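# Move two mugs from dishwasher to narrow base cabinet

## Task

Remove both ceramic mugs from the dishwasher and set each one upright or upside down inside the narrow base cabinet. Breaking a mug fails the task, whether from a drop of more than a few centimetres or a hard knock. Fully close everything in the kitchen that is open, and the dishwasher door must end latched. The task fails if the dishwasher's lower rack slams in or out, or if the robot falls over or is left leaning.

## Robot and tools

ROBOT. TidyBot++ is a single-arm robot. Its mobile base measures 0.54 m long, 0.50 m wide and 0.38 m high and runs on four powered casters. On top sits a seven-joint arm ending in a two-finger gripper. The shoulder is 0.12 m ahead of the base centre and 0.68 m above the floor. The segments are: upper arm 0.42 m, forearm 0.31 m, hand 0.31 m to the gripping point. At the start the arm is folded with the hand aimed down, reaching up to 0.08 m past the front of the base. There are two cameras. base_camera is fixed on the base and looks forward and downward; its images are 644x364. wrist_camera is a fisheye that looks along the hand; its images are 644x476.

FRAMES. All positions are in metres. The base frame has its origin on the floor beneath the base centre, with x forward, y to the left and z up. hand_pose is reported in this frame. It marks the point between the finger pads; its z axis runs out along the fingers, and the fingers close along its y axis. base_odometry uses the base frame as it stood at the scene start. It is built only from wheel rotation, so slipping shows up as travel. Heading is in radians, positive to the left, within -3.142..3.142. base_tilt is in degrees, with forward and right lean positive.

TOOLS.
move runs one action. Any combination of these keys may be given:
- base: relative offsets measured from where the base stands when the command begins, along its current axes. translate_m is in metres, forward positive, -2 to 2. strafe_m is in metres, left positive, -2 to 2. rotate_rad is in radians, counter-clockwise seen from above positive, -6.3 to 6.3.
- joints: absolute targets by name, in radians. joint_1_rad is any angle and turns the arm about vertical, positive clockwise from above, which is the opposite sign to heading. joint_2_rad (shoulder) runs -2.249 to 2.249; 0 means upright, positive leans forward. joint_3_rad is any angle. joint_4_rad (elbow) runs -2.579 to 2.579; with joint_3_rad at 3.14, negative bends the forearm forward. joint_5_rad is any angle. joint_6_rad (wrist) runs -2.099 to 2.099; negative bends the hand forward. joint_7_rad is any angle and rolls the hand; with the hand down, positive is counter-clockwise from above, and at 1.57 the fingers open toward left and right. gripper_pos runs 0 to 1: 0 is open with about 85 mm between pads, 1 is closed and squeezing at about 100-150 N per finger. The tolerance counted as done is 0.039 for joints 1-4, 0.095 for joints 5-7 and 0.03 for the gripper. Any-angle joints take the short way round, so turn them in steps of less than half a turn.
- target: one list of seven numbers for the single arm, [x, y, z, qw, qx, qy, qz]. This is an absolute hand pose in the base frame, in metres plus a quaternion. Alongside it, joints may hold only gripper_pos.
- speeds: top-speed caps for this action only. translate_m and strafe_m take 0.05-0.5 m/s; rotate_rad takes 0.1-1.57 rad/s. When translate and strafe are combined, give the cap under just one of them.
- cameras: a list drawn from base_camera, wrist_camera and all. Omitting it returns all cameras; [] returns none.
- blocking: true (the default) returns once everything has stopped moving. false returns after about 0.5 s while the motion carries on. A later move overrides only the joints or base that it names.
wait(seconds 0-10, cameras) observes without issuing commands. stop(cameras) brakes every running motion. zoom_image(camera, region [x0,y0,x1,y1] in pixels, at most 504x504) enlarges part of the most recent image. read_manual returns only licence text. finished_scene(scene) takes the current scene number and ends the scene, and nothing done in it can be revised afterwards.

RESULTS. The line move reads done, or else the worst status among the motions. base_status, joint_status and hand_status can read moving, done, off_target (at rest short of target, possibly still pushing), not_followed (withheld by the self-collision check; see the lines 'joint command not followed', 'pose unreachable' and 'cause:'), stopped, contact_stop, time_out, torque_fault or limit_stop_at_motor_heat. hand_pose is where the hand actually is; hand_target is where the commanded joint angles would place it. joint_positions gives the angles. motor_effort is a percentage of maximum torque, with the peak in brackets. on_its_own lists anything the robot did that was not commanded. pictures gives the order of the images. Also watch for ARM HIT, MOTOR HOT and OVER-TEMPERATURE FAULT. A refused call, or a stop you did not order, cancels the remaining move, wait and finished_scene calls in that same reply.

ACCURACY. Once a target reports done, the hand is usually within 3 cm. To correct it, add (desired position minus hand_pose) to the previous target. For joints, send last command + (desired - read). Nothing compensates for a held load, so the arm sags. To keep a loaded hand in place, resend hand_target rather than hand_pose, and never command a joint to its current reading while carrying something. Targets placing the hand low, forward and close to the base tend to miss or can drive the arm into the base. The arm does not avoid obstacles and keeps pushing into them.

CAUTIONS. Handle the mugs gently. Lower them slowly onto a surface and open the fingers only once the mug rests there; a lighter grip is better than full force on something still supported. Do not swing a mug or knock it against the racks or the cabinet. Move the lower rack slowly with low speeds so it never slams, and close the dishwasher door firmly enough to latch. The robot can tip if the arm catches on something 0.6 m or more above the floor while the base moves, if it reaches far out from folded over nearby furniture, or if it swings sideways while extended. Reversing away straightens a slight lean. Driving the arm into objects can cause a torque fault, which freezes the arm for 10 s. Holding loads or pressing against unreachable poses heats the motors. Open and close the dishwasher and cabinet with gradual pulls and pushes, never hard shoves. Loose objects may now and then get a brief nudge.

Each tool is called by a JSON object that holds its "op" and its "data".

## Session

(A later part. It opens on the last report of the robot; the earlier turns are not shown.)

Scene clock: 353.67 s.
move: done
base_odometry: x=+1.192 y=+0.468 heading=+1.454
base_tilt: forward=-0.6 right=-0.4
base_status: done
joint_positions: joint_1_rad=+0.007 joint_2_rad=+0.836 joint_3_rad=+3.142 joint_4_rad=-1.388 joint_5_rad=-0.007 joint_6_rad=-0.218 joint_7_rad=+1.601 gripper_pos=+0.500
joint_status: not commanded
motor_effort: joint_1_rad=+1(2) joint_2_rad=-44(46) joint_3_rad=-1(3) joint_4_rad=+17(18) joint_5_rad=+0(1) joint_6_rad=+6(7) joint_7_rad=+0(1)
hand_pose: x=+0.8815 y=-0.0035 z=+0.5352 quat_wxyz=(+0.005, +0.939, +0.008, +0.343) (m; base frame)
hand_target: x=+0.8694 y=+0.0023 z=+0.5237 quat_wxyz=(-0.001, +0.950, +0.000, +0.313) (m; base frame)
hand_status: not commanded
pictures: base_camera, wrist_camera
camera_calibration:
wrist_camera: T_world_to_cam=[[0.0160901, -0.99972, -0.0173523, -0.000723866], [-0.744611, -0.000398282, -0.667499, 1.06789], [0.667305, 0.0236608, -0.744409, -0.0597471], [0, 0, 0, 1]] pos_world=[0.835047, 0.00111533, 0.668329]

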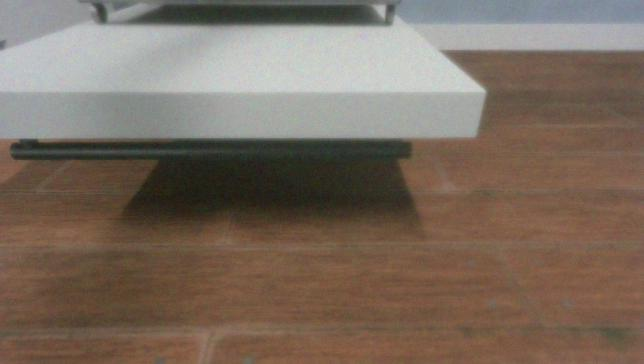

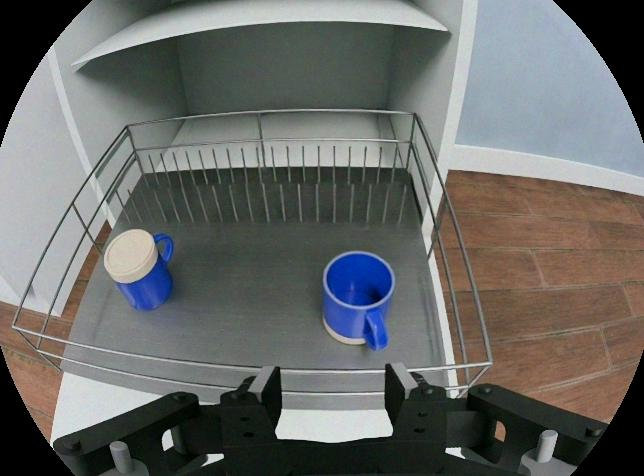

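{"op": "move", "data": {"base": {"translate_m":0.2,"strafe_m":0.007}, "speeds": {"translate_m":0.1}}}

Scene clock: 365.50 s.
move: done
base_odometry: x=+1.209 y=+0.667 heading=+1.454
base_tilt: forward=-0.6 right=-0.4
base_status: done
joint_positions: joint_1_rad=+0.007 joint_2_rad=+0.836 joint_3_rad=+3.142 joint_4_rad=-1.386 joint_5_rad=-0.007 joint_6_rad=-0.219 joint_7_rad=+1.601 gripper_pos=+0.500
joint_status: not commanded
motor_effort: joint_1_rad=+1(2) joint_2_rad=-44(46) joint_3_rad=-1(2) joint_4_rad=+17(18) joint_5_rad=+1(1) joint_6_rad=+6(7) joint_7_rad=+0(1)
hand_pose: x=+0.8818 y=-0.0035 z=+0.5354 quat_wxyz=(+0.005, +0.939, +0.008, +0.343) (m; base frame)
hand_target: x=+0.8694 y=+0.0023 z=+0.5237 quat_wxyz=(-0.001, +0.950, +0.000, +0.313) (m; base frame)
hand_status: not commanded
pictures: base_camera, wrist_camera
camera_calibration:
wrist_camera: T_world_to_cam=[[0.0160876, -0.99972, -0.017353, -0.000720932], [-0.744656, -0.000397556, -0.667448, 1.06832], [0.667255, 0.0236597, -0.744454, -0.0596516], [0, 0, 0, 1]] pos_world=[0.835347, 0.00111532, 0.668629]

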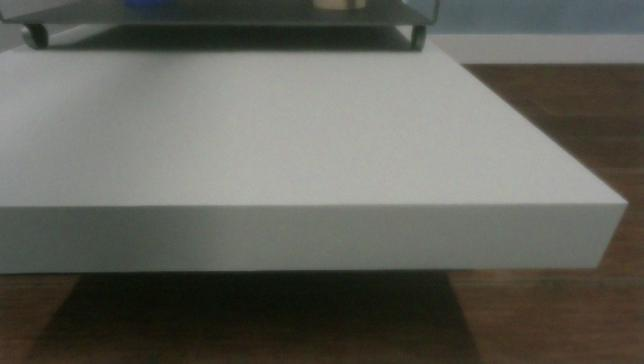

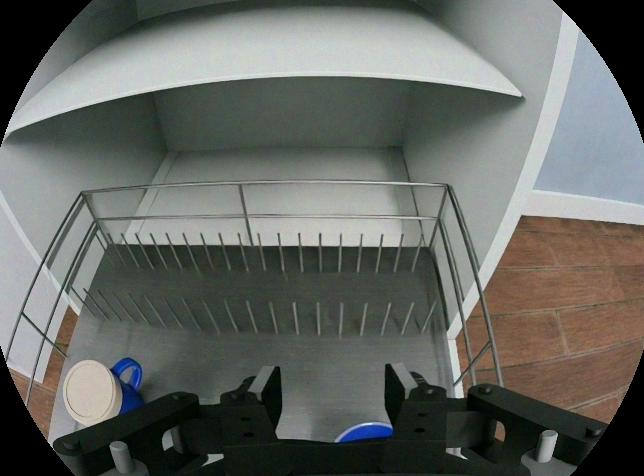

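{"op": "move", "data": {"joints": {"joint_2_rad":1.0,"joint_4_rad":-1.372,"joint_6_rad":0.01}}}

{"op": "move", "data": {"joints": {"joint_2_rad":1.11,"joint_4_rad":-1.357,"joint_6_rad":0.107}}}

Scene clock: 382.67 s.
move: done
base_odometry: x=+1.209 y=+0.667 heading=+1.454
base_tilt: forward=-0.6 right=-0.4
base_status: not commanded
joint_positions: joint_1_rad=+0.007 joint_2_rad=+1.001 joint_3_rad=+3.142 joint_4_rad=-1.386 joint_5_rad=-0.007 joint_6_rad=-0.061 joint_7_rad=+1.601 gripper_pos=+0.500
joint_status: all done
motor_effort: joint_1_rad=+1(2) joint_2_rad=-45(51) joint_3_rad=-2(2) joint_4_rad=+14(17) joint_5_rad=+1(1) joint_6_rad=+7(7) joint_7_rad=-1(1)
hand_pose: x=+0.8879 y=-0.0039 z=+0.4409 quat_wxyz=(+0.005, +0.940, +0.008, +0.340) (m; base frame)
hand_target: x=+0.9106 y=+0.0023 z=+0.4620 quat_wxyz=(-0.001, +0.925, +0.000, +0.380) (m; base frame)
hand_status: not commanded
pictures: base_camera, wrist_camera
camera_calibration:
wrist_camera: T_world_to_cam=[[0.015243, -0.999743, -0.0167711, -0.00229557], [-0.74852, -0.000288673, -0.663113, 1.01139], [0.662937, 0.0226613, -0.748332, -0.128557], [0, 0, 0, 1]] pos_world=[0.842307, 0.000910252, 0.574425]

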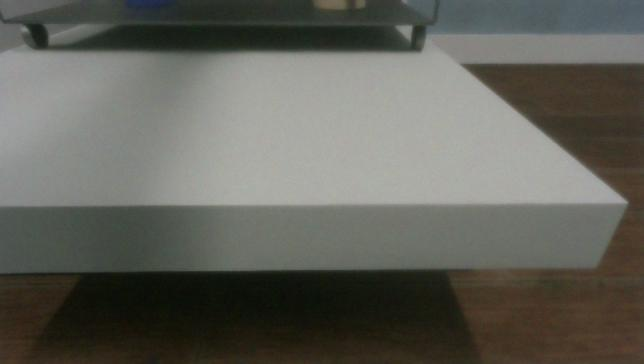

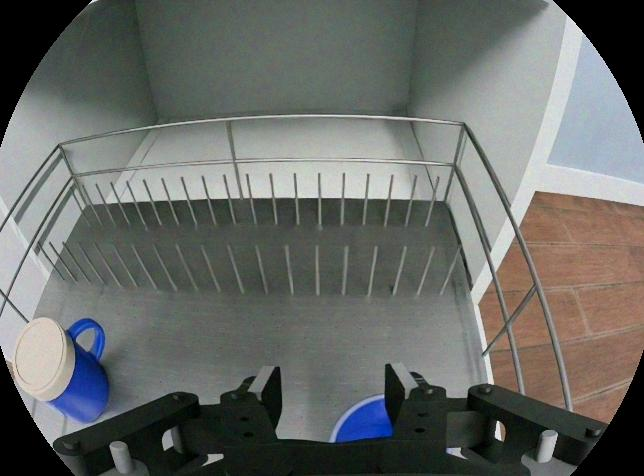

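Scene clock: 383.97 s.
move: done
base_odometry: x=+1.209 y=+0.667 heading=+1.454
base_tilt: forward=-0.6 right=-0.4
base_status: not commanded
joint_positions: joint_1_rad=+0.007 joint_2_rad=+1.110 joint_3_rad=+3.142 joint_4_rad=-1.372 joint_5_rad=-0.007 joint_6_rad=+0.035 joint_7_rad=+1.601 gripper_pos=+0.500
joint_status: all done
motor_effort: joint_1_rad=+1(1) joint_2_rad=-48(50) joint_3_rad=+0(3) joint_4_rad=+13(15) joint_5_rad=+0(1) joint_6_rad=+6(7) joint_7_rad=-1(2)
hand_pose: x=+0.8876 y=-0.0041 z=+0.3813 quat_wxyz=(+0.005, +0.940, +0.008, +0.340) (m; base frame)
hand_target: x=+0.9115 y=+0.0023 z=+0.4025 quat_wxyz=(-0.001, +0.925, +0.000, +0.381) (m; base frame)
hand_status: not commanded
pictures: base_camera, wrist_camera
camera_calibration:
wrist_camera: T_world_to_cam=[[0.0148418, -0.999759, -0.0161915, -0.00335697], [-0.748755, -0.00038046, -0.662846, 0.971639], [0.66268, 0.0219613, -0.74858, -0.172687], [0, 0, 0, 1]] pos_world=[0.842006, 0.000805933, 0.514724]

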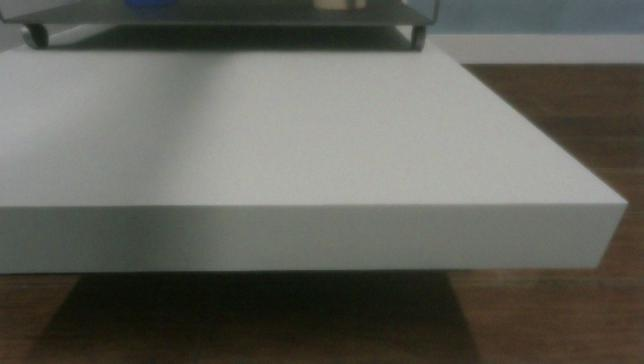

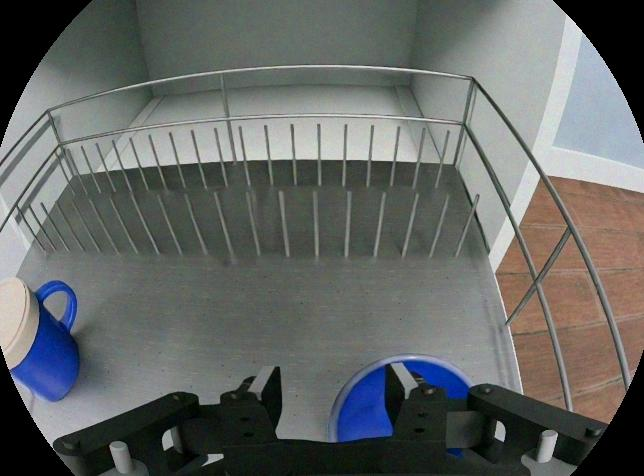

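{"op": "move", "data": {"joints": {"joint_2_rad":1.16,"joint_4_rad":-1.342,"joint_6_rad":0.14}, "cameras": []}}

{"op": "move", "data": {"joints": {"joint_2_rad":1.195,"joint_4_rad":-1.33,"joint_6_rad":0.164}}}

{"op": "move", "data": {"joints": {"gripper_pos":0.8}}}

Scene clock: 392.73 s.
move: done
base_odometry: x=+1.209 y=+0.667 heading=+1.454
base_tilt: forward=-0.6 right=-0.4
base_status: not commanded
joint_positions: joint_1_rad=+0.007 joint_2_rad=+1.152 joint_3_rad=+3.142 joint_4_rad=-1.358 joint_5_rad=-0.007 joint_6_rad=+0.069 joint_7_rad=+1.601 gripper_pos=+0.500
joint_status: all done
motor_effort: joint_1_rad=+1(2) joint_2_rad=-46(49) joint_3_rad=-2(3) joint_4_rad=+13(14) joint_5_rad=+0(1) joint_6_rad=+6(7) joint_7_rad=-1(1)
hand_pose: x=+0.8899 y=-0.0042 z=+0.3616 quat_wxyz=(+0.006, +0.939, +0.008, +0.343) (m; base frame)
hand_target: x=+0.9112 y=+0.0023 z=+0.3762 quat_wxyz=(-0.001, +0.925, +0.000, +0.380) (m; base frame)
hand_status: not commanded
pictures: none
No camera images: "cameras" was empty.

Scene clock: 393.53 s.
move: done
base_odometry: x=+1.209 y=+0.667 heading=+1.454
base_tilt: forward=-0.6 right=-0.4
base_status: not commanded
joint_positions: joint_1_rad=+0.007 joint_2_rad=+1.185 joint_3_rad=+3.142 joint_4_rad=-1.346 joint_5_rad=-0.007 joint_6_rad=+0.094 joint_7_rad=+1.601 gripper_pos=+0.500
joint_status: all done
motor_effort: joint_1_rad=+1(1) joint_2_rad=-47(49) joint_3_rad=-2(3) joint_4_rad=+14(14) joint_5_rad=+0(1) joint_6_rad=+5(7) joint_7_rad=-1(1)
hand_pose: x=+0.8906 y=-0.0042 z=+0.3455 quat_wxyz=(+0.006, +0.939, +0.008, +0.345) (m; base frame)
hand_target: x=+0.9112 y=+0.0023 z=+0.3586 quat_wxyz=(-0.001, +0.925, +0.000, +0.380) (m; base frame)
hand_status: not commanded
pictures: base_camera, wrist_camera
camera_calibration:
wrist_camera: T_world_to_cam=[[0.0148071, -0.999767, -0.0156769, -0.00428755], [-0.741955, -0.000475764, -0.670449, 0.9468], [0.670286, 0.0215589, -0.74179, -0.210556], [0, 0, 0, 1]] pos_world=[0.84368, 0.000703256, 0.478526]

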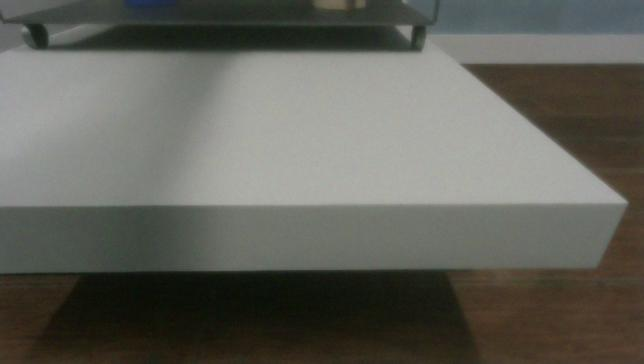

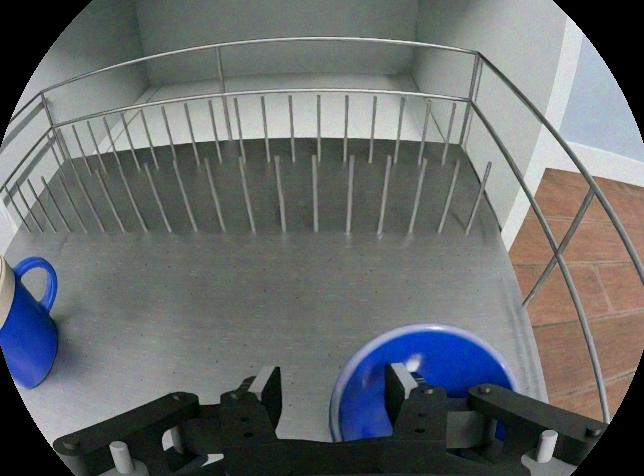

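Scene clock: 394.23 s.
move: done
base_odometry: x=+1.209 y=+0.667 heading=+1.453
base_tilt: forward=-0.6 right=-0.4
base_status: not commanded
joint_positions: joint_1_rad=+0.007 joint_2_rad=+1.185 joint_3_rad=+3.142 joint_4_rad=-1.346 joint_5_rad=-0.007 joint_6_rad=+0.094 joint_7_rad=+1.601 gripper_pos=+0.800
joint_status: all done
motor_effort: joint_1_rad=+0(1) joint_2_rad=-47(48) joint_3_rad=-4(4) joint_4_rad=+13(14) joint_5_rad=+1(1) joint_6_rad=+7(7) joint_7_rad=-1(1)
hand_pose: x=+0.8906 y=-0.0042 z=+0.3455 quat_wxyz=(+0.006, +0.939, +0.008, +0.345) (m; base frame)
hand_target: x=+0.9112 y=+0.0023 z=+0.3586 quat_wxyz=(-0.001, +0.925, +0.000, +0.380) (m; base frame)
hand_status: not commanded
pictures: base_camera, wrist_camera
camera_calibration:
wrist_camera: T_world_to_cam=[[0.0148071, -0.999767, -0.0156769, -0.00428755], [-0.741955, -0.000475764, -0.670449, 0.9468], [0.670286, 0.0215589, -0.74179, -0.210556], [0, 0, 0, 1]] pos_world=[0.84368, 0.000703256, 0.478526]

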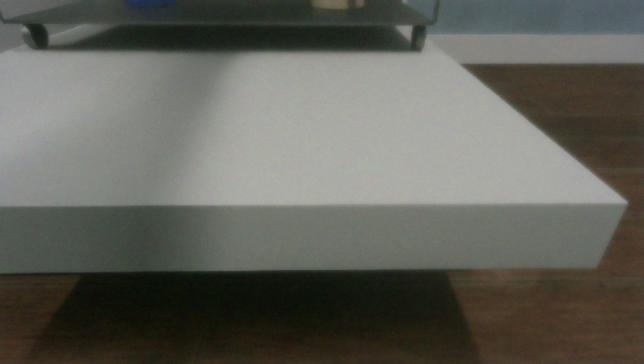

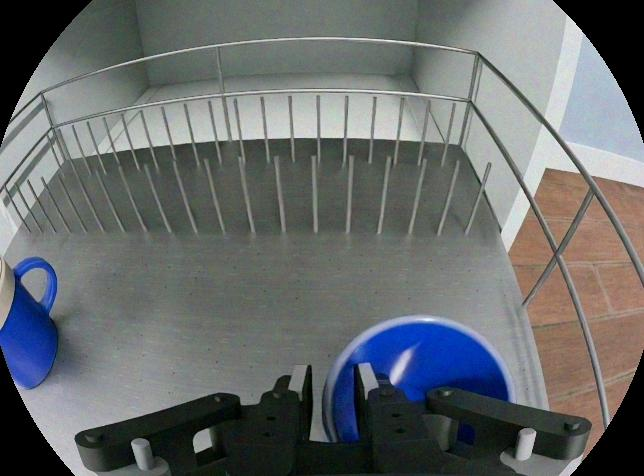

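{"op": "move", "data": {"joints": {"joint_2_rad":1.218,"joint_6_rad":0.18}}}

{"op": "move", "data": {"joints": {"gripper_pos":0.93}}}

Scene clock: 398.97 s.
move: done
base_odometry: x=+1.209 y=+0.667 heading=+1.453
base_tilt: forward=-0.6 right=-0.4
base_status: not commanded
joint_positions: joint_1_rad=+0.007 joint_2_rad=+1.201 joint_3_rad=+3.142 joint_4_rad=-1.344 joint_5_rad=-0.007 joint_6_rad=+0.111 joint_7_rad=+1.601 gripper_pos=+0.800
joint_status: all done
motor_effort: joint_1_rad=+0(1) joint_2_rad=-47(48) joint_3_rad=-3(4) joint_4_rad=+12(14) joint_5_rad=+1(1) joint_6_rad=+5(7) joint_7_rad=-1(1)
hand_pose: x=+0.8901 y=-0.0043 z=+0.3369 quat_wxyz=(+0.006, +0.938, +0.008, +0.346) (m; base frame)
hand_target: x=+0.9072 y=+0.0023 z=+0.3439 quat_wxyz=(-0.001, +0.926, +0.000, +0.377) (m; base frame)
hand_status: not commanded
pictures: base_camera, wrist_camera
camera_calibration:
wrist_camera: T_world_to_cam=[[0.014793, -0.999772, -0.0154158, -0.00452328], [-0.739863, -0.000573817, -0.672757, 0.939638], [0.672595, 0.0213577, -0.739702, -0.219348], [0, 0, 0, 1]] pos_world=[0.842802, 0.00070169, 0.469826]

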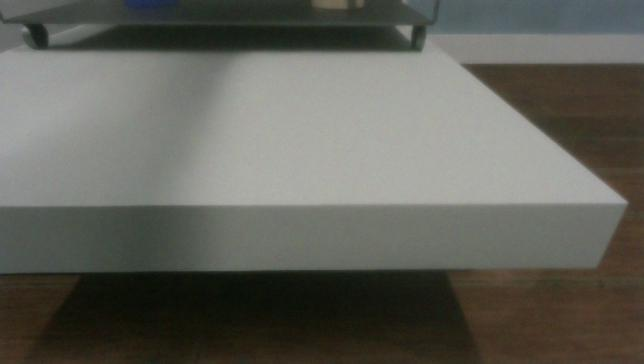

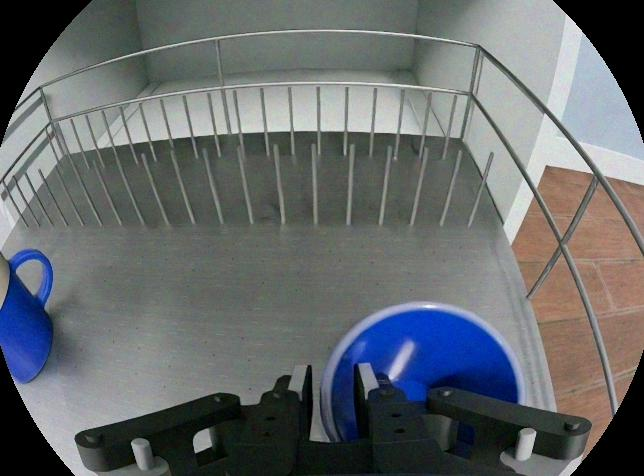

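Scene clock: 399.53 s.
move: off_target
base_odometry: x=+1.209 y=+0.667 heading=+1.454
base_tilt: forward=-0.6 right=-0.4
base_status: not commanded
joint_positions: joint_1_rad=+0.007 joint_2_rad=+1.201 joint_3_rad=+3.142 joint_4_rad=-1.344 joint_5_rad=-0.007 joint_6_rad=+0.112 joint_7_rad=+1.601 gripper_pos=+0.890
joint_status: gripper_pos off_target (ended at +0.890, target +0.930)
motor_effort: joint_1_rad=+1(1) joint_2_rad=-45(47) joint_3_rad=-3(3) joint_4_rad=+13(14) joint_5_rad=+1(1) joint_6_rad=+7(7) joint_7_rad=-1(1)
hand_pose: x=+0.8905 y=-0.0043 z=+0.3376 quat_wxyz=(+0.006, +0.938, +0.008, +0.347) (m; base frame)
hand_target: x=+0.9072 y=+0.0023 z=+0.3439 quat_wxyz=(-0.001, +0.926, +0.000, +0.377) (m; base frame)
hand_status: not commanded
pictures: base_camera, wrist_camera
camera_calibration:
wrist_camera: T_world_to_cam=[[0.0148117, -0.999772, -0.0153986, -0.00454095], [-0.739102, -0.000575057, -0.673594, 0.939947], [0.673431, 0.0213582, -0.738941, -0.220106], [0, 0, 0, 1]] pos_world=[0.84301, 0.000701687, 0.470427]

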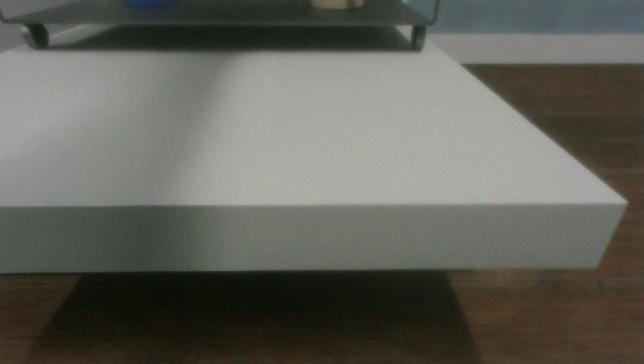

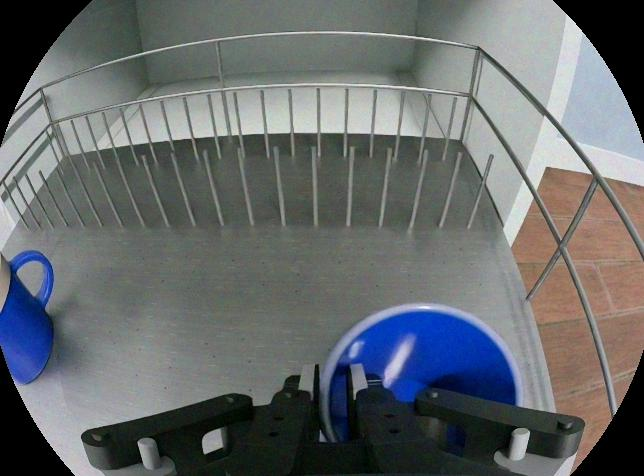

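{"op": "move", "data": {"joints": {"joint_2_rad":1.175,"joint_4_rad":-1.345,"joint_6_rad":0.1,"gripper_pos":0.97}}}

{"op": "move", "data": {"joints": {"joint_2_rad":1.058,"joint_4_rad":-1.382,"joint_6_rad":-0.03,"gripper_pos":1.0}}}

Scene clock: 406.53 s.
move: done
base_odometry: x=+1.209 y=+0.667 heading=+1.454
base_tilt: forward=-0.6 right=-0.4
base_status: not commanded
joint_positions: joint_1_rad=+0.007 joint_2_rad=+1.186 joint_3_rad=+3.142 joint_4_rad=-1.345 joint_5_rad=-0.007 joint_6_rad=+0.102 joint_7_rad=+1.601 gripper_pos=+0.946
joint_status: all done
motor_effort: joint_1_rad=+1(3) joint_2_rad=-51(51) joint_3_rad=-1(2) joint_4_rad=+15(15) joint_5_rad=+1(1) joint_6_rad=+8(9) joint_7_rad=+0(1)
hand_pose: x=+0.8929 y=-0.0042 z=+0.3468 quat_wxyz=(+0.006, +0.937, +0.008, +0.349) (m; base frame)
hand_target: x=+0.8959 y=+0.0023 z=+0.3548 quat_wxyz=(-0.001, +0.936, +0.000, +0.353) (m; base frame)
hand_status: not commanded
pictures: base_camera, wrist_camera
camera_calibration:
wrist_camera: T_world_to_cam=[[0.0149453, -0.99977, -0.0154085, -0.0044356], [-0.736235, -0.000576097, -0.676725, 0.94637], [0.676561, 0.0214582, -0.736074, -0.21864], [0, 0, 0, 1]] pos_world=[0.844741, 0.00080224, 0.479429]

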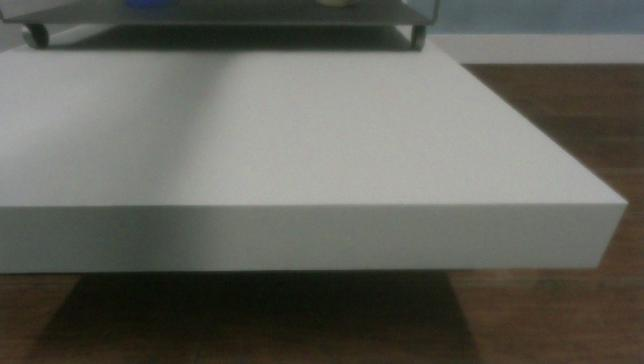

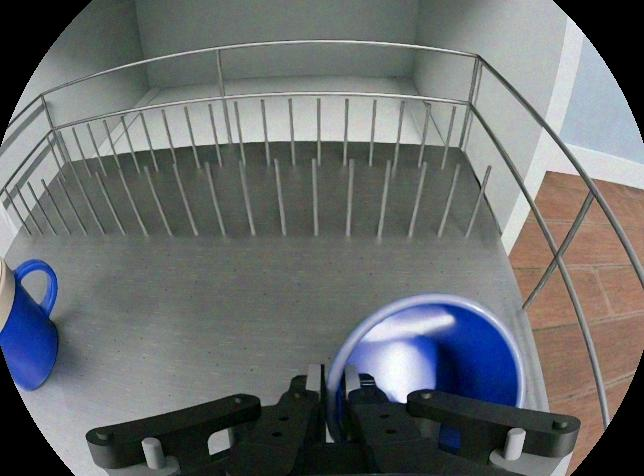

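Scene clock: 407.60 s.
move: off_target
base_odometry: x=+1.209 y=+0.667 heading=+1.454
base_tilt: forward=-0.6 right=-0.4
base_status: not commanded
joint_positions: joint_1_rad=+0.007 joint_2_rad=+1.074 joint_3_rad=+3.142 joint_4_rad=-1.371 joint_5_rad=-0.007 joint_6_rad=+0.027 joint_7_rad=+1.601 gripper_pos=+0.947
joint_status: gripper_pos off_target (ended at +0.947, target +1.000); the others done
motor_effort: joint_1_rad=+1(1) joint_2_rad=-52(54) joint_3_rad=-2(2) joint_4_rad=+17(17) joint_5_rad=+1(1) joint_6_rad=+8(9) joint_7_rad=+0(1)
hand_pose: x=+0.8966 y=-0.0041 z=+0.4078 quat_wxyz=(+0.006, +0.935, +0.008, +0.354) (m; base frame)
hand_target: x=+0.8822 y=+0.0023 z=+0.4044 quat_wxyz=(-0.001, +0.944, +0.000, +0.330) (m; base frame)
hand_status: not commanded
pictures: base_camera, wrist_camera
camera_calibration:
wrist_camera: T_world_to_cam=[[0.0154484, -0.999759, -0.0156165, -0.00384982], [-0.729256, -0.000580527, -0.684241, 0.987208], [0.684067, 0.0219588, -0.729089, -0.185839], [0, 0, 0, 1]] pos_world=[0.847113, 0.000805013, 0.539935]

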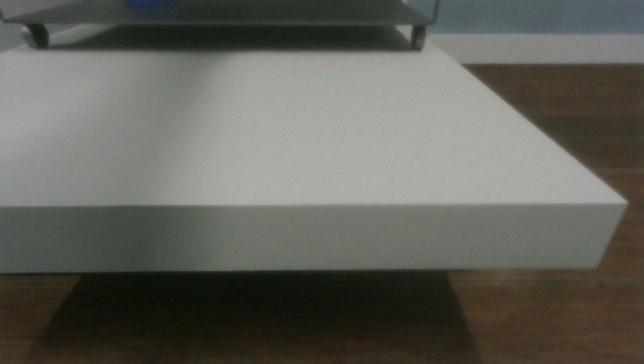

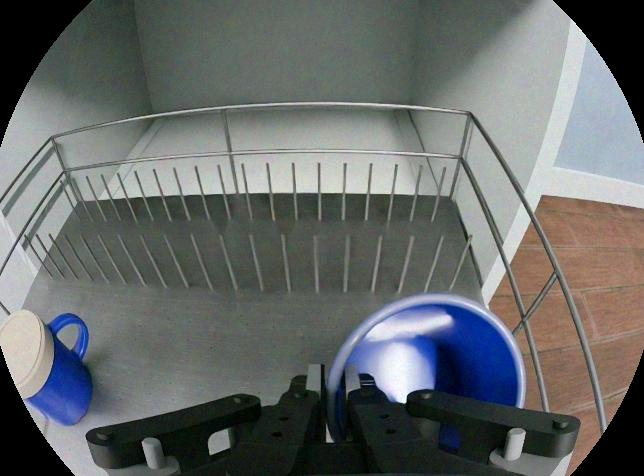

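{"op": "move", "data": {"joints": {"joint_2_rad":0.93,"joint_4_rad":-1.36,"joint_6_rad":-0.18}, "cameras": []}}

{"op": "move", "data": {"joints": {"joint_2_rad":0.80,"joint_4_rad":-1.327,"joint_6_rad":-0.345}}}

{"op": "move", "data": {"base": {"translate_m":-0.5}, "speeds": {"translate_m":0.2}}}

Scene clock: 417.37 s.
move: done
base_odometry: x=+1.209 y=+0.667 heading=+1.454
base_tilt: forward=-0.6 right=-0.4
base_status: not commanded
joint_positions: joint_1_rad=+0.007 joint_2_rad=+0.945 joint_3_rad=+3.142 joint_4_rad=-1.371 joint_5_rad=-0.007 joint_6_rad=-0.118 joint_7_rad=+1.601 gripper_pos=+0.947
joint_status: all done
motor_effort: joint_1_rad=+1(2) joint_2_rad=-49(55) joint_3_rad=-1(2) joint_4_rad=+18(19) joint_5_rad=+1(1) joint_6_rad=+8(9) joint_7_rad=+0(1)
hand_pose: x=+0.8935 y=-0.0038 z=+0.4785 quat_wxyz=(+0.005, +0.938, +0.008, +0.346) (m; base frame)
hand_target: x=+0.8865 y=+0.0023 z=+0.4826 quat_wxyz=(-0.001, +0.944, +0.000, +0.330) (m; base frame)
hand_status: not commanded
pictures: none
No camera images: "cameras" was empty.

Scene clock: 418.77 s.
move: done
base_odometry: x=+1.209 y=+0.667 heading=+1.454
base_tilt: forward=-0.6 right=-0.4
base_status: not commanded
joint_positions: joint_1_rad=+0.007 joint_2_rad=+0.815 joint_3_rad=+3.142 joint_4_rad=-1.348 joint_5_rad=-0.007 joint_6_rad=-0.283 joint_7_rad=+1.601 gripper_pos=+0.947
joint_status: all done
motor_effort: joint_1_rad=+1(2) joint_2_rad=-48(53) joint_3_rad=+0(2) joint_4_rad=+19(21) joint_5_rad=+1(1) joint_6_rad=+8(9) joint_7_rad=-1(1)
hand_pose: x=+0.8854 y=-0.0034 z=+0.5558 quat_wxyz=(+0.004, +0.940, +0.008, +0.341) (m; base frame)
hand_target: x=+0.8810 y=+0.0023 z=+0.5649 quat_wxyz=(-0.001, +0.944, +0.000, +0.329) (m; base frame)
hand_status: not commanded
pictures: base_camera, wrist_camera
camera_calibration:
wrist_camera: T_world_to_cam=[[0.0164123, -0.999708, -0.0177357, -0.000338692], [-0.747955, -0.000503732, -0.663749, 1.08547], [0.663547, 0.0241592, -0.747745, -0.0417826], [0, 0, 0, 1]] pos_world=[0.83961, 0.00121763, 0.689229]

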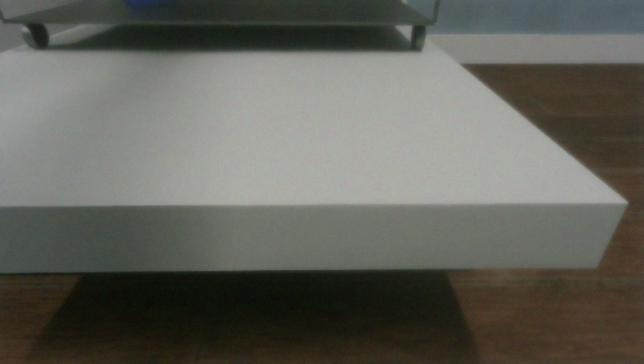

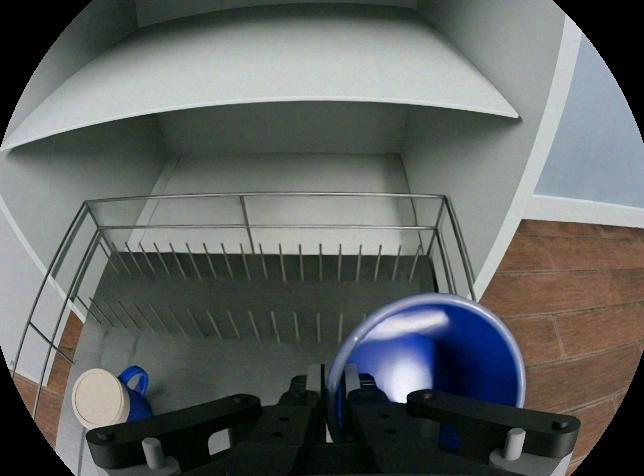

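Scene clock: 422.07 s.
move: done
base_odometry: x=+1.150 y=+0.170 heading=+1.454
base_tilt: forward=-0.6 right=-0.3
base_status: done
joint_positions: joint_1_rad=+0.006 joint_2_rad=+0.815 joint_3_rad=+3.142 joint_4_rad=-1.348 joint_5_rad=-0.007 joint_6_rad=-0.287 joint_7_rad=+1.601 gripper_pos=+0.947
joint_status: not commanded
motor_effort: joint_1_rad=+1(3) joint_2_rad=-49(51) joint_3_rad=-1(3) joint_4_rad=+19(21) joint_5_rad=+1(1) joint_6_rad=+7(9) joint_7_rad=-1(1)
hand_pose: x=+0.8846 y=-0.0031 z=+0.5549 quat_wxyz=(+0.004, +0.941, +0.008, +0.339) (m; base frame)
hand_target: x=+0.8810 y=+0.0023 z=+0.5649 quat_wxyz=(-0.001, +0.944, +0.000, +0.329) (m; base frame)
hand_status: not commanded
pictures: base_camera, wrist_camera
camera_calibration:
wrist_camera: T_world_to_cam=[[0.0166255, -0.999703, -0.0178147, -0.000171993], [-0.750532, -0.000705659, -0.660833, 1.08484], [0.660625, 0.0243572, -0.750321, -0.0379447], [0, 0, 0, 1]] pos_world=[0.839281, 0.00151781, 0.688428]

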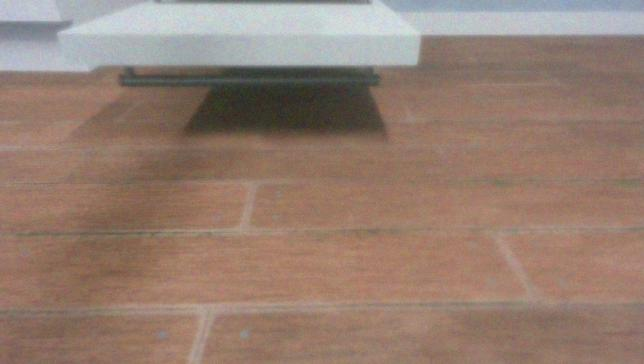

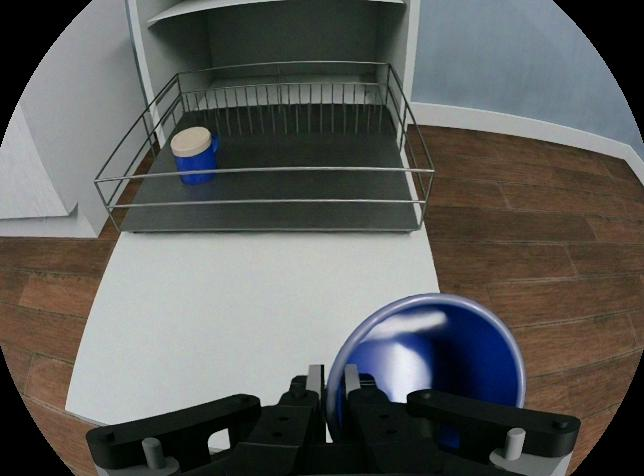

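{"op": "move", "data": {"base": {"translate_m":-0.2,"strafe_m":0.52}, "speeds": {"strafe_m":0.3}, "cameras": []}}

{"op": "move", "data": {"base": {"rotate_rad":-1.574}, "speeds": {"rotate_rad":0.6}}}

Scene clock: 436.53 s.
move: done
base_odometry: x=+0.610 y=+0.032 heading=+1.454
base_tilt: forward=-0.6 right=-0.4
base_status: done
joint_positions: joint_1_rad=-0.002 joint_2_rad=+0.815 joint_3_rad=+3.141 joint_4_rad=-1.348 joint_5_rad=-0.007 joint_6_rad=-0.287 joint_7_rad=+1.601 gripper_pos=+0.947
joint_status: not commanded
motor_effort: joint_1_rad=+1(5) joint_2_rad=-49(49) joint_3_rad=-2(4) joint_4_rad=+20(20) joint_5_rad=+1(1) joint_6_rad=+7(8) joint_7_rad=-1(1)
hand_pose: x=+0.8845 y=+0.0037 z=+0.5548 quat_wxyz=(+0.002, +0.941, +0.012, +0.339) (m; base frame)
hand_target: x=+0.8810 y=+0.0023 z=+0.5649 quat_wxyz=(-0.001, +0.944, +0.000, +0.329) (m; base frame)
hand_status: not commanded
pictures: none
No camera images: "cameras" was empty.

Scene clock: 440.23 s.
move: done
base_odometry: x=+0.610 y=+0.032 heading=-0.120
base_tilt: forward=-0.6 right=-0.4
base_status: done
joint_positions: joint_1_rad=+0.003 joint_2_rad=+0.815 joint_3_rad=+3.141 joint_4_rad=-1.348 joint_5_rad=-0.007 joint_6_rad=-0.287 joint_7_rad=+1.601 gripper_pos=+0.947
joint_status: not commanded
motor_effort: joint_1_rad=+1(8) joint_2_rad=-48(49) joint_3_rad=-2(5) joint_4_rad=+19(20) joint_5_rad=+0(1) joint_6_rad=+7(8) joint_7_rad=-1(1)
hand_pose: x=+0.8845 y=-0.0001 z=+0.5548 quat_wxyz=(+0.003, +0.941, +0.010, +0.339) (m; base frame)
hand_target: x=+0.8810 y=+0.0023 z=+0.5649 quat_wxyz=(-0.001, +0.944, +0.000, +0.329) (m; base frame)
hand_status: not commanded
pictures: base_camera, wrist_camera
camera_calibration:
wrist_camera: T_world_to_cam=[[0.0204912, -0.999624, -0.0182371, -0.000422392], [-0.75068, -0.00333515, -0.660657, 1.08485], [0.660348, 0.0272279, -0.750466, -0.0376808], [0, 0, 0, 1]] pos_world=[0.839267, 0.00422187, 0.688429]

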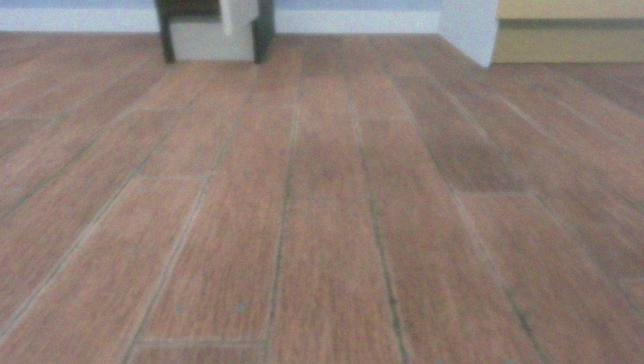

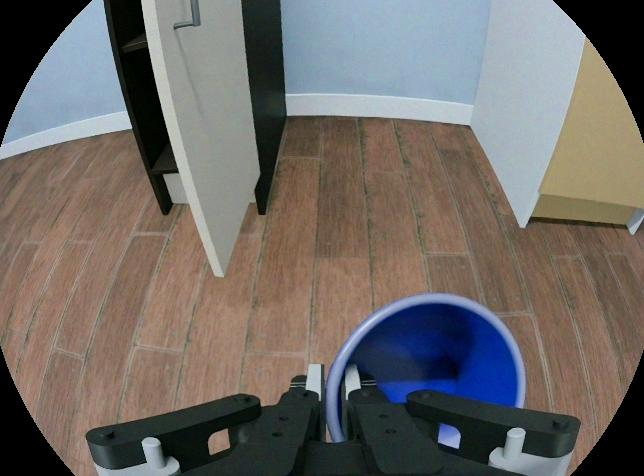

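{"op": "move", "data": {"base": {"strafe_m":0.3}, "joints": {"joint_2_rad":1.05,"joint_4_rad":-1.36,"joint_6_rad":0.03}, "cameras": []}}

{"op": "move", "data": {"joints": {"joint_2_rad":1.298,"joint_4_rad":-1.292,"joint_6_rad":0.262}, "cameras": []}}

{"op": "move", "data": {"base": {"translate_m":0.35}, "speeds": {"translate_m":0.2}}}

Scene clock: 484.53 s.
move: done
base_odometry: x=+0.647 y=+0.330 heading=-0.121
base_tilt: forward=-0.6 right=-0.4
base_status: done
joint_positions: joint_1_rad=-0.008 joint_2_rad=+1.070 joint_3_rad=+3.137 joint_4_rad=-1.357 joint_5_rad=-0.007 joint_6_rad=-0.054 joint_7_rad=+1.601 gripper_pos=+0.947
joint_status: all done
motor_effort: joint_1_rad=+1(6) joint_2_rad=-51(56) joint_3_rad=-1(4) joint_4_rad=+16(19) joint_5_rad=+1(1) joint_6_rad=+7(9) joint_7_rad=-1(1)
hand_pose: x=+0.8848 y=+0.0103 z=+0.4003 quat_wxyz=(+0.000, +0.946, +0.015, +0.324) (m; base frame)
hand_target: x=+0.9088 y=+0.0023 z=+0.4320 quat_wxyz=(-0.001, +0.928, +0.000, +0.372) (m; base frame)
hand_status: not commanded
pictures: none
No camera images: "cameras" was empty.

Scene clock: 486.27 s.
move: done
base_odometry: x=+0.647 y=+0.330 heading=-0.121
base_tilt: forward=-0.6 right=-0.4
base_status: not commanded
joint_positions: joint_1_rad=-0.008 joint_2_rad=+1.318 joint_3_rad=+3.137 joint_4_rad=-1.317 joint_5_rad=-0.007 joint_6_rad=+0.178 joint_7_rad=+1.601 gripper_pos=+0.947
joint_status: all done
motor_effort: joint_1_rad=+1(2) joint_2_rad=-50(57) joint_3_rad=-2(3) joint_4_rad=+13(17) joint_5_rad=+1(1) joint_6_rad=+8(9) joint_7_rad=+0(1)
hand_pose: x=+0.8759 y=+0.0096 z=+0.2714 quat_wxyz=(+0.001, +0.942, +0.014, +0.336) (m; base frame)
hand_target: x=+0.9152 y=+0.0023 z=+0.3136 quat_wxyz=(-0.001, +0.918, +0.000, +0.396) (m; base frame)
hand_status: not commanded
pictures: none
No camera images: "cameras" was empty.

Scene clock: 488.80 s.
move: done
base_odometry: x=+0.994 y=+0.288 heading=-0.121
base_tilt: forward=-0.6 right=-0.4
base_status: done
joint_positions: joint_1_rad=-0.007 joint_2_rad=+1.318 joint_3_rad=+3.137 joint_4_rad=-1.314 joint_5_rad=-0.007 joint_6_rad=+0.182 joint_7_rad=+1.601 gripper_pos=+0.947
joint_status: not commanded
motor_effort: joint_1_rad=+1(2) joint_2_rad=-51(53) joint_3_rad=-2(3) joint_4_rad=+13(15) joint_5_rad=+1(1) joint_6_rad=+8(9) joint_7_rad=-1(1)
hand_pose: x=+0.8785 y=+0.0096 z=+0.2733 quat_wxyz=(+0.001, +0.941, +0.014, +0.339) (m; base frame)
hand_target: x=+0.9152 y=+0.0023 z=+0.3136 quat_wxyz=(-0.001, +0.918, +0.000, +0.396) (m; base frame)
hand_status: not commanded
pictures: base_camera, wrist_camera
camera_calibration:
wrist_camera: T_world_to_cam=[[0.0297263, -0.999344, -0.0206815, -0.0032169], [-0.749945, -0.00861903, -0.661444, 0.894093], [0.660832, 0.0351723, -0.749709, -0.245948], [0, 0, 0, 1]] pos_world=[0.833146, 0.013142, 0.406937]

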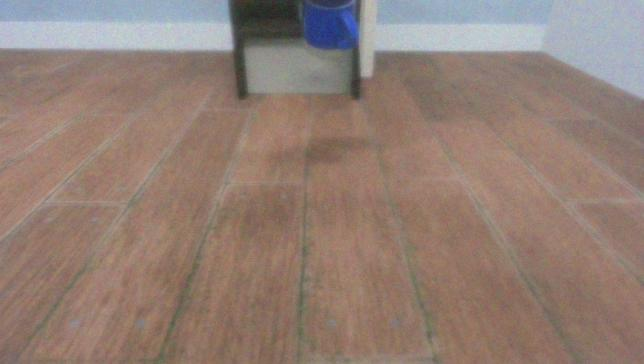

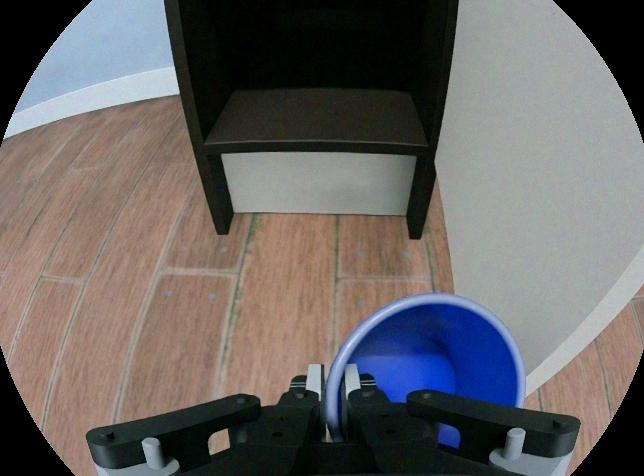

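{"op": "move", "data": {"base": {"translate_m":0.3,"strafe_m":-0.028}, "speeds": {"translate_m":0.12}}}

Scene clock: 506.93 s.
move: done
base_odometry: x=+1.289 y=+0.225 heading=-0.120
base_tilt: forward=-0.6 right=-0.4
base_status: done
joint_positions: joint_1_rad=-0.007 joint_2_rad=+1.318 joint_3_rad=+3.137 joint_4_rad=-1.312 joint_5_rad=-0.007 joint_6_rad=+0.183 joint_7_rad=+1.601 gripper_pos=+0.947
joint_status: not commanded
motor_effort: joint_1_rad=+1(3) joint_2_rad=-50(52) joint_3_rad=-1(3) joint_4_rad=+14(15) joint_5_rad=+1(1) joint_6_rad=+7(9) joint_7_rad=-1(1)
hand_pose: x=+0.8797 y=+0.0096 z=+0.2741 quat_wxyz=(+0.001, +0.940, +0.014, +0.341) (m; base frame)
hand_target: x=+0.9152 y=+0.0023 z=+0.3136 quat_wxyz=(-0.001, +0.918, +0.000, +0.396) (m; base frame)
hand_status: not commanded
pictures: base_camera, wrist_camera
camera_calibration:
wrist_camera: T_world_to_cam=[[0.0297832, -0.999344, -0.0205987, -0.00330504], [-0.748068, -0.00861689, -0.663566, 0.894396], [0.662954, 0.0351724, -0.747834, -0.248432], [0, 0, 0, 1]] pos_world=[0.833866, 0.013142, 0.407638]

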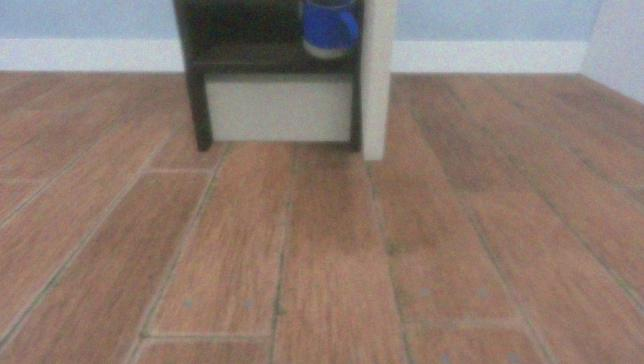

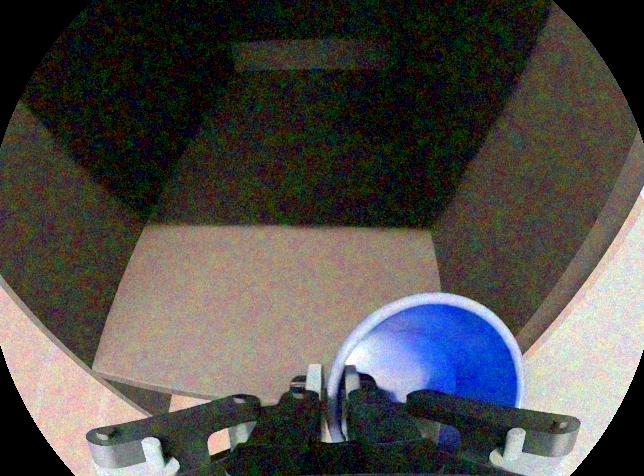

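{"op": "move", "data": {"base": {"translate_m":0.11}, "speeds": {"translate_m":0.08}}}

Scene clock: 513.53 s.
move: done
base_odometry: x=+1.398 y=+0.211 heading=-0.121
base_tilt: forward=-0.6 right=-0.4
base_status: done
joint_positions: joint_1_rad=-0.007 joint_2_rad=+1.318 joint_3_rad=+3.137 joint_4_rad=-1.311 joint_5_rad=-0.007 joint_6_rad=+0.183 joint_7_rad=+1.601 gripper_pos=+0.947
joint_status: not commanded
motor_effort: joint_1_rad=+1(4) joint_2_rad=-51(52) joint_3_rad=-1(3) joint_4_rad=+14(15) joint_5_rad=+1(1) joint_6_rad=+7(9) joint_7_rad=-1(1)
hand_pose: x=+0.8802 y=+0.0095 z=+0.2746 quat_wxyz=(+0.001, +0.940, +0.014, +0.341) (m; base frame)
hand_target: x=+0.9152 y=+0.0023 z=+0.3136 quat_wxyz=(-0.001, +0.918, +0.000, +0.396) (m; base frame)
hand_status: not commanded
pictures: base_camera, wrist_camera
camera_calibration:
wrist_camera: T_world_to_cam=[[0.0298111, -0.999344, -0.0205549, -0.00335226], [-0.747125, -0.00861692, -0.664628, 0.894549], [0.664015, 0.0351704, -0.746892, -0.249749], [0, 0, 0, 1]] pos_world=[0.834276, 0.013142, 0.407938]

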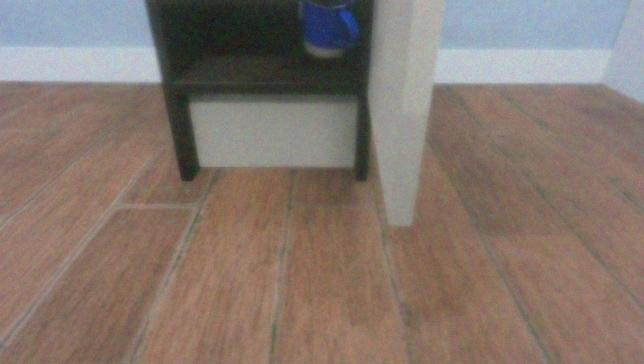

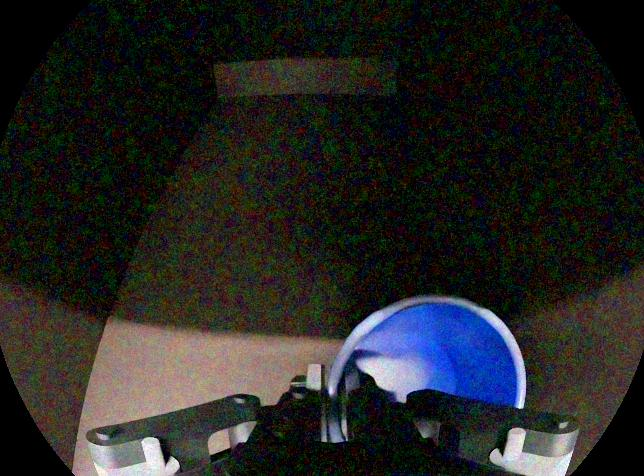

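{"op": "move", "data": {"base": {"translate_m":0.03}, "speeds": {"translate_m":0.06}, "cameras": []}}

{"op": "move", "data": {"joints": {"joint_2_rad":1.322,"joint_6_rad":0.275}, "cameras": []}}

{"op": "move", "data": {"joints": {"joint_2_rad":1.332,"joint_6_rad":0.285}, "cameras": []}}

{"op": "move", "data": {"joints": {"joint_2_rad":1.340,"joint_6_rad":0.29}}}

Scene clock: 533.90 s.
move: done
base_odometry: x=+1.428 y=+0.208 heading=-0.121
base_tilt: forward=-0.6 right=-0.4
base_status: done
joint_positions: joint_1_rad=-0.007 joint_2_rad=+1.318 joint_3_rad=+3.137 joint_4_rad=-1.311 joint_5_rad=-0.007 joint_6_rad=+0.184 joint_7_rad=+1.601 gripper_pos=+0.947
joint_status: not commanded
motor_effort: joint_1_rad=+1(2) joint_2_rad=-51(52) joint_3_rad=-1(3) joint_4_rad=+13(15) joint_5_rad=+1(1) joint_6_rad=+7(8) joint_7_rad=+0(1)
hand_pose: x=+0.8805 y=+0.0095 z=+0.2748 quat_wxyz=(+0.001, +0.940, +0.014, +0.342) (m; base frame)
hand_target: x=+0.9152 y=+0.0023 z=+0.3136 quat_wxyz=(-0.001, +0.918, +0.000, +0.396) (m; base frame)
hand_status: not commanded
pictures: none
No camera images: "cameras" was empty.

Scene clock: 534.60 s.
move: done
base_odometry: x=+1.428 y=+0.208 heading=-0.121
base_tilt: forward=-0.6 right=-0.4
base_status: not commanded
joint_positions: joint_1_rad=-0.007 joint_2_rad=+1.332 joint_3_rad=+3.137 joint_4_rad=-1.311 joint_5_rad=-0.007 joint_6_rad=+0.195 joint_7_rad=+1.601 gripper_pos=+0.947
joint_status: all done
motor_effort: joint_1_rad=+1(1) joint_2_rad=-51(52) joint_3_rad=-2(2) joint_4_rad=+13(14) joint_5_rad=+1(1) joint_6_rad=+8(10) joint_7_rad=+0(1)
hand_pose: x=+0.8770 y=+0.0095 z=+0.2657 quat_wxyz=(+0.001, +0.940, +0.014, +0.340) (m; base frame)
hand_target: x=+0.9089 y=+0.0023 z=+0.2975 quat_wxyz=(-0.001, +0.921, +0.000, +0.391) (m; base frame)
hand_status: not commanded
pictures: none
No camera images: "cameras" was empty.

Scene clock: 535.13 s.
move: done
base_odometry: x=+1.428 y=+0.208 heading=-0.121
base_tilt: forward=-0.6 right=-0.4
base_status: not commanded
joint_positions: joint_1_rad=-0.007 joint_2_rad=+1.339 joint_3_rad=+3.137 joint_4_rad=-1.311 joint_5_rad=-0.007 joint_6_rad=+0.204 joint_7_rad=+1.601 gripper_pos=+0.947
joint_status: all done
motor_effort: joint_1_rad=+1(1) joint_2_rad=-51(52) joint_3_rad=-1(3) joint_4_rad=+13(14) joint_5_rad=+1(1) joint_6_rad=+8(9) joint_7_rad=-1(1)
hand_pose: x=+0.8764 y=+0.0094 z=+0.2625 quat_wxyz=(+0.001, +0.940, +0.014, +0.341) (m; base frame)
hand_target: x=+0.9072 y=+0.0023 z=+0.2919 quat_wxyz=(-0.001, +0.921, +0.000, +0.391) (m; base frame)
hand_status: not commanded
pictures: none
No camera images: "cameras" was empty.

Scene clock: 535.67 s.
move: done
base_odometry: x=+1.428 y=+0.208 heading=-0.121
base_tilt: forward=-0.6 right=-0.4
base_status: not commanded
joint_positions: joint_1_rad=-0.007 joint_2_rad=+1.346 joint_3_rad=+3.137 joint_4_rad=-1.311 joint_5_rad=-0.007 joint_6_rad=+0.208 joint_7_rad=+1.601 gripper_pos=+0.947
joint_status: all done
motor_effort: joint_1_rad=+1(1) joint_2_rad=-51(52) joint_3_rad=-2(2) joint_4_rad=+13(13) joint_5_rad=+0(1) joint_6_rad=+8(9) joint_7_rad=+0(1)
hand_pose: x=+0.8747 y=+0.0094 z=+0.2583 quat_wxyz=(+0.001, +0.940, +0.014, +0.340) (m; base frame)
hand_target: x=+0.9052 y=+0.0022 z=+0.2867 quat_wxyz=(-0.001, +0.921, +0.000, +0.389) (m; base frame)
hand_status: not commanded
pictures: base_camera, wrist_camera
camera_calibration:
wrist_camera: T_world_to_cam=[[0.0295502, -0.999355, -0.0204231, -0.00346727], [-0.749149, -0.00861591, -0.662345, 0.880804], [0.661742, 0.0348724, -0.74892, -0.255687], [0, 0, 0, 1]] pos_world=[0.829155, 0.0130403, 0.391836]

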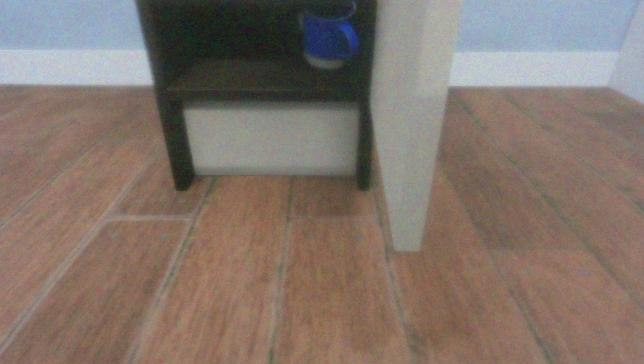

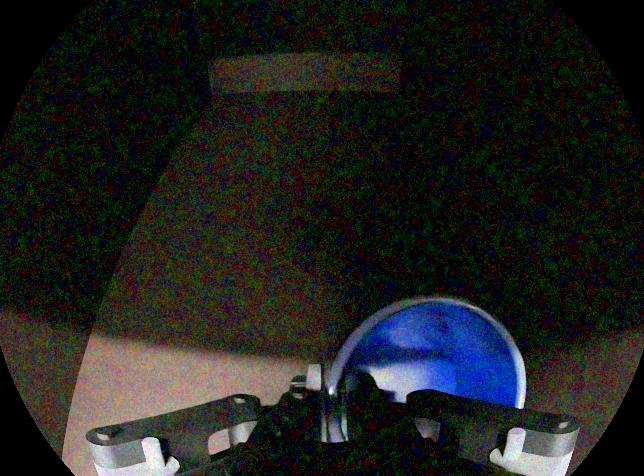

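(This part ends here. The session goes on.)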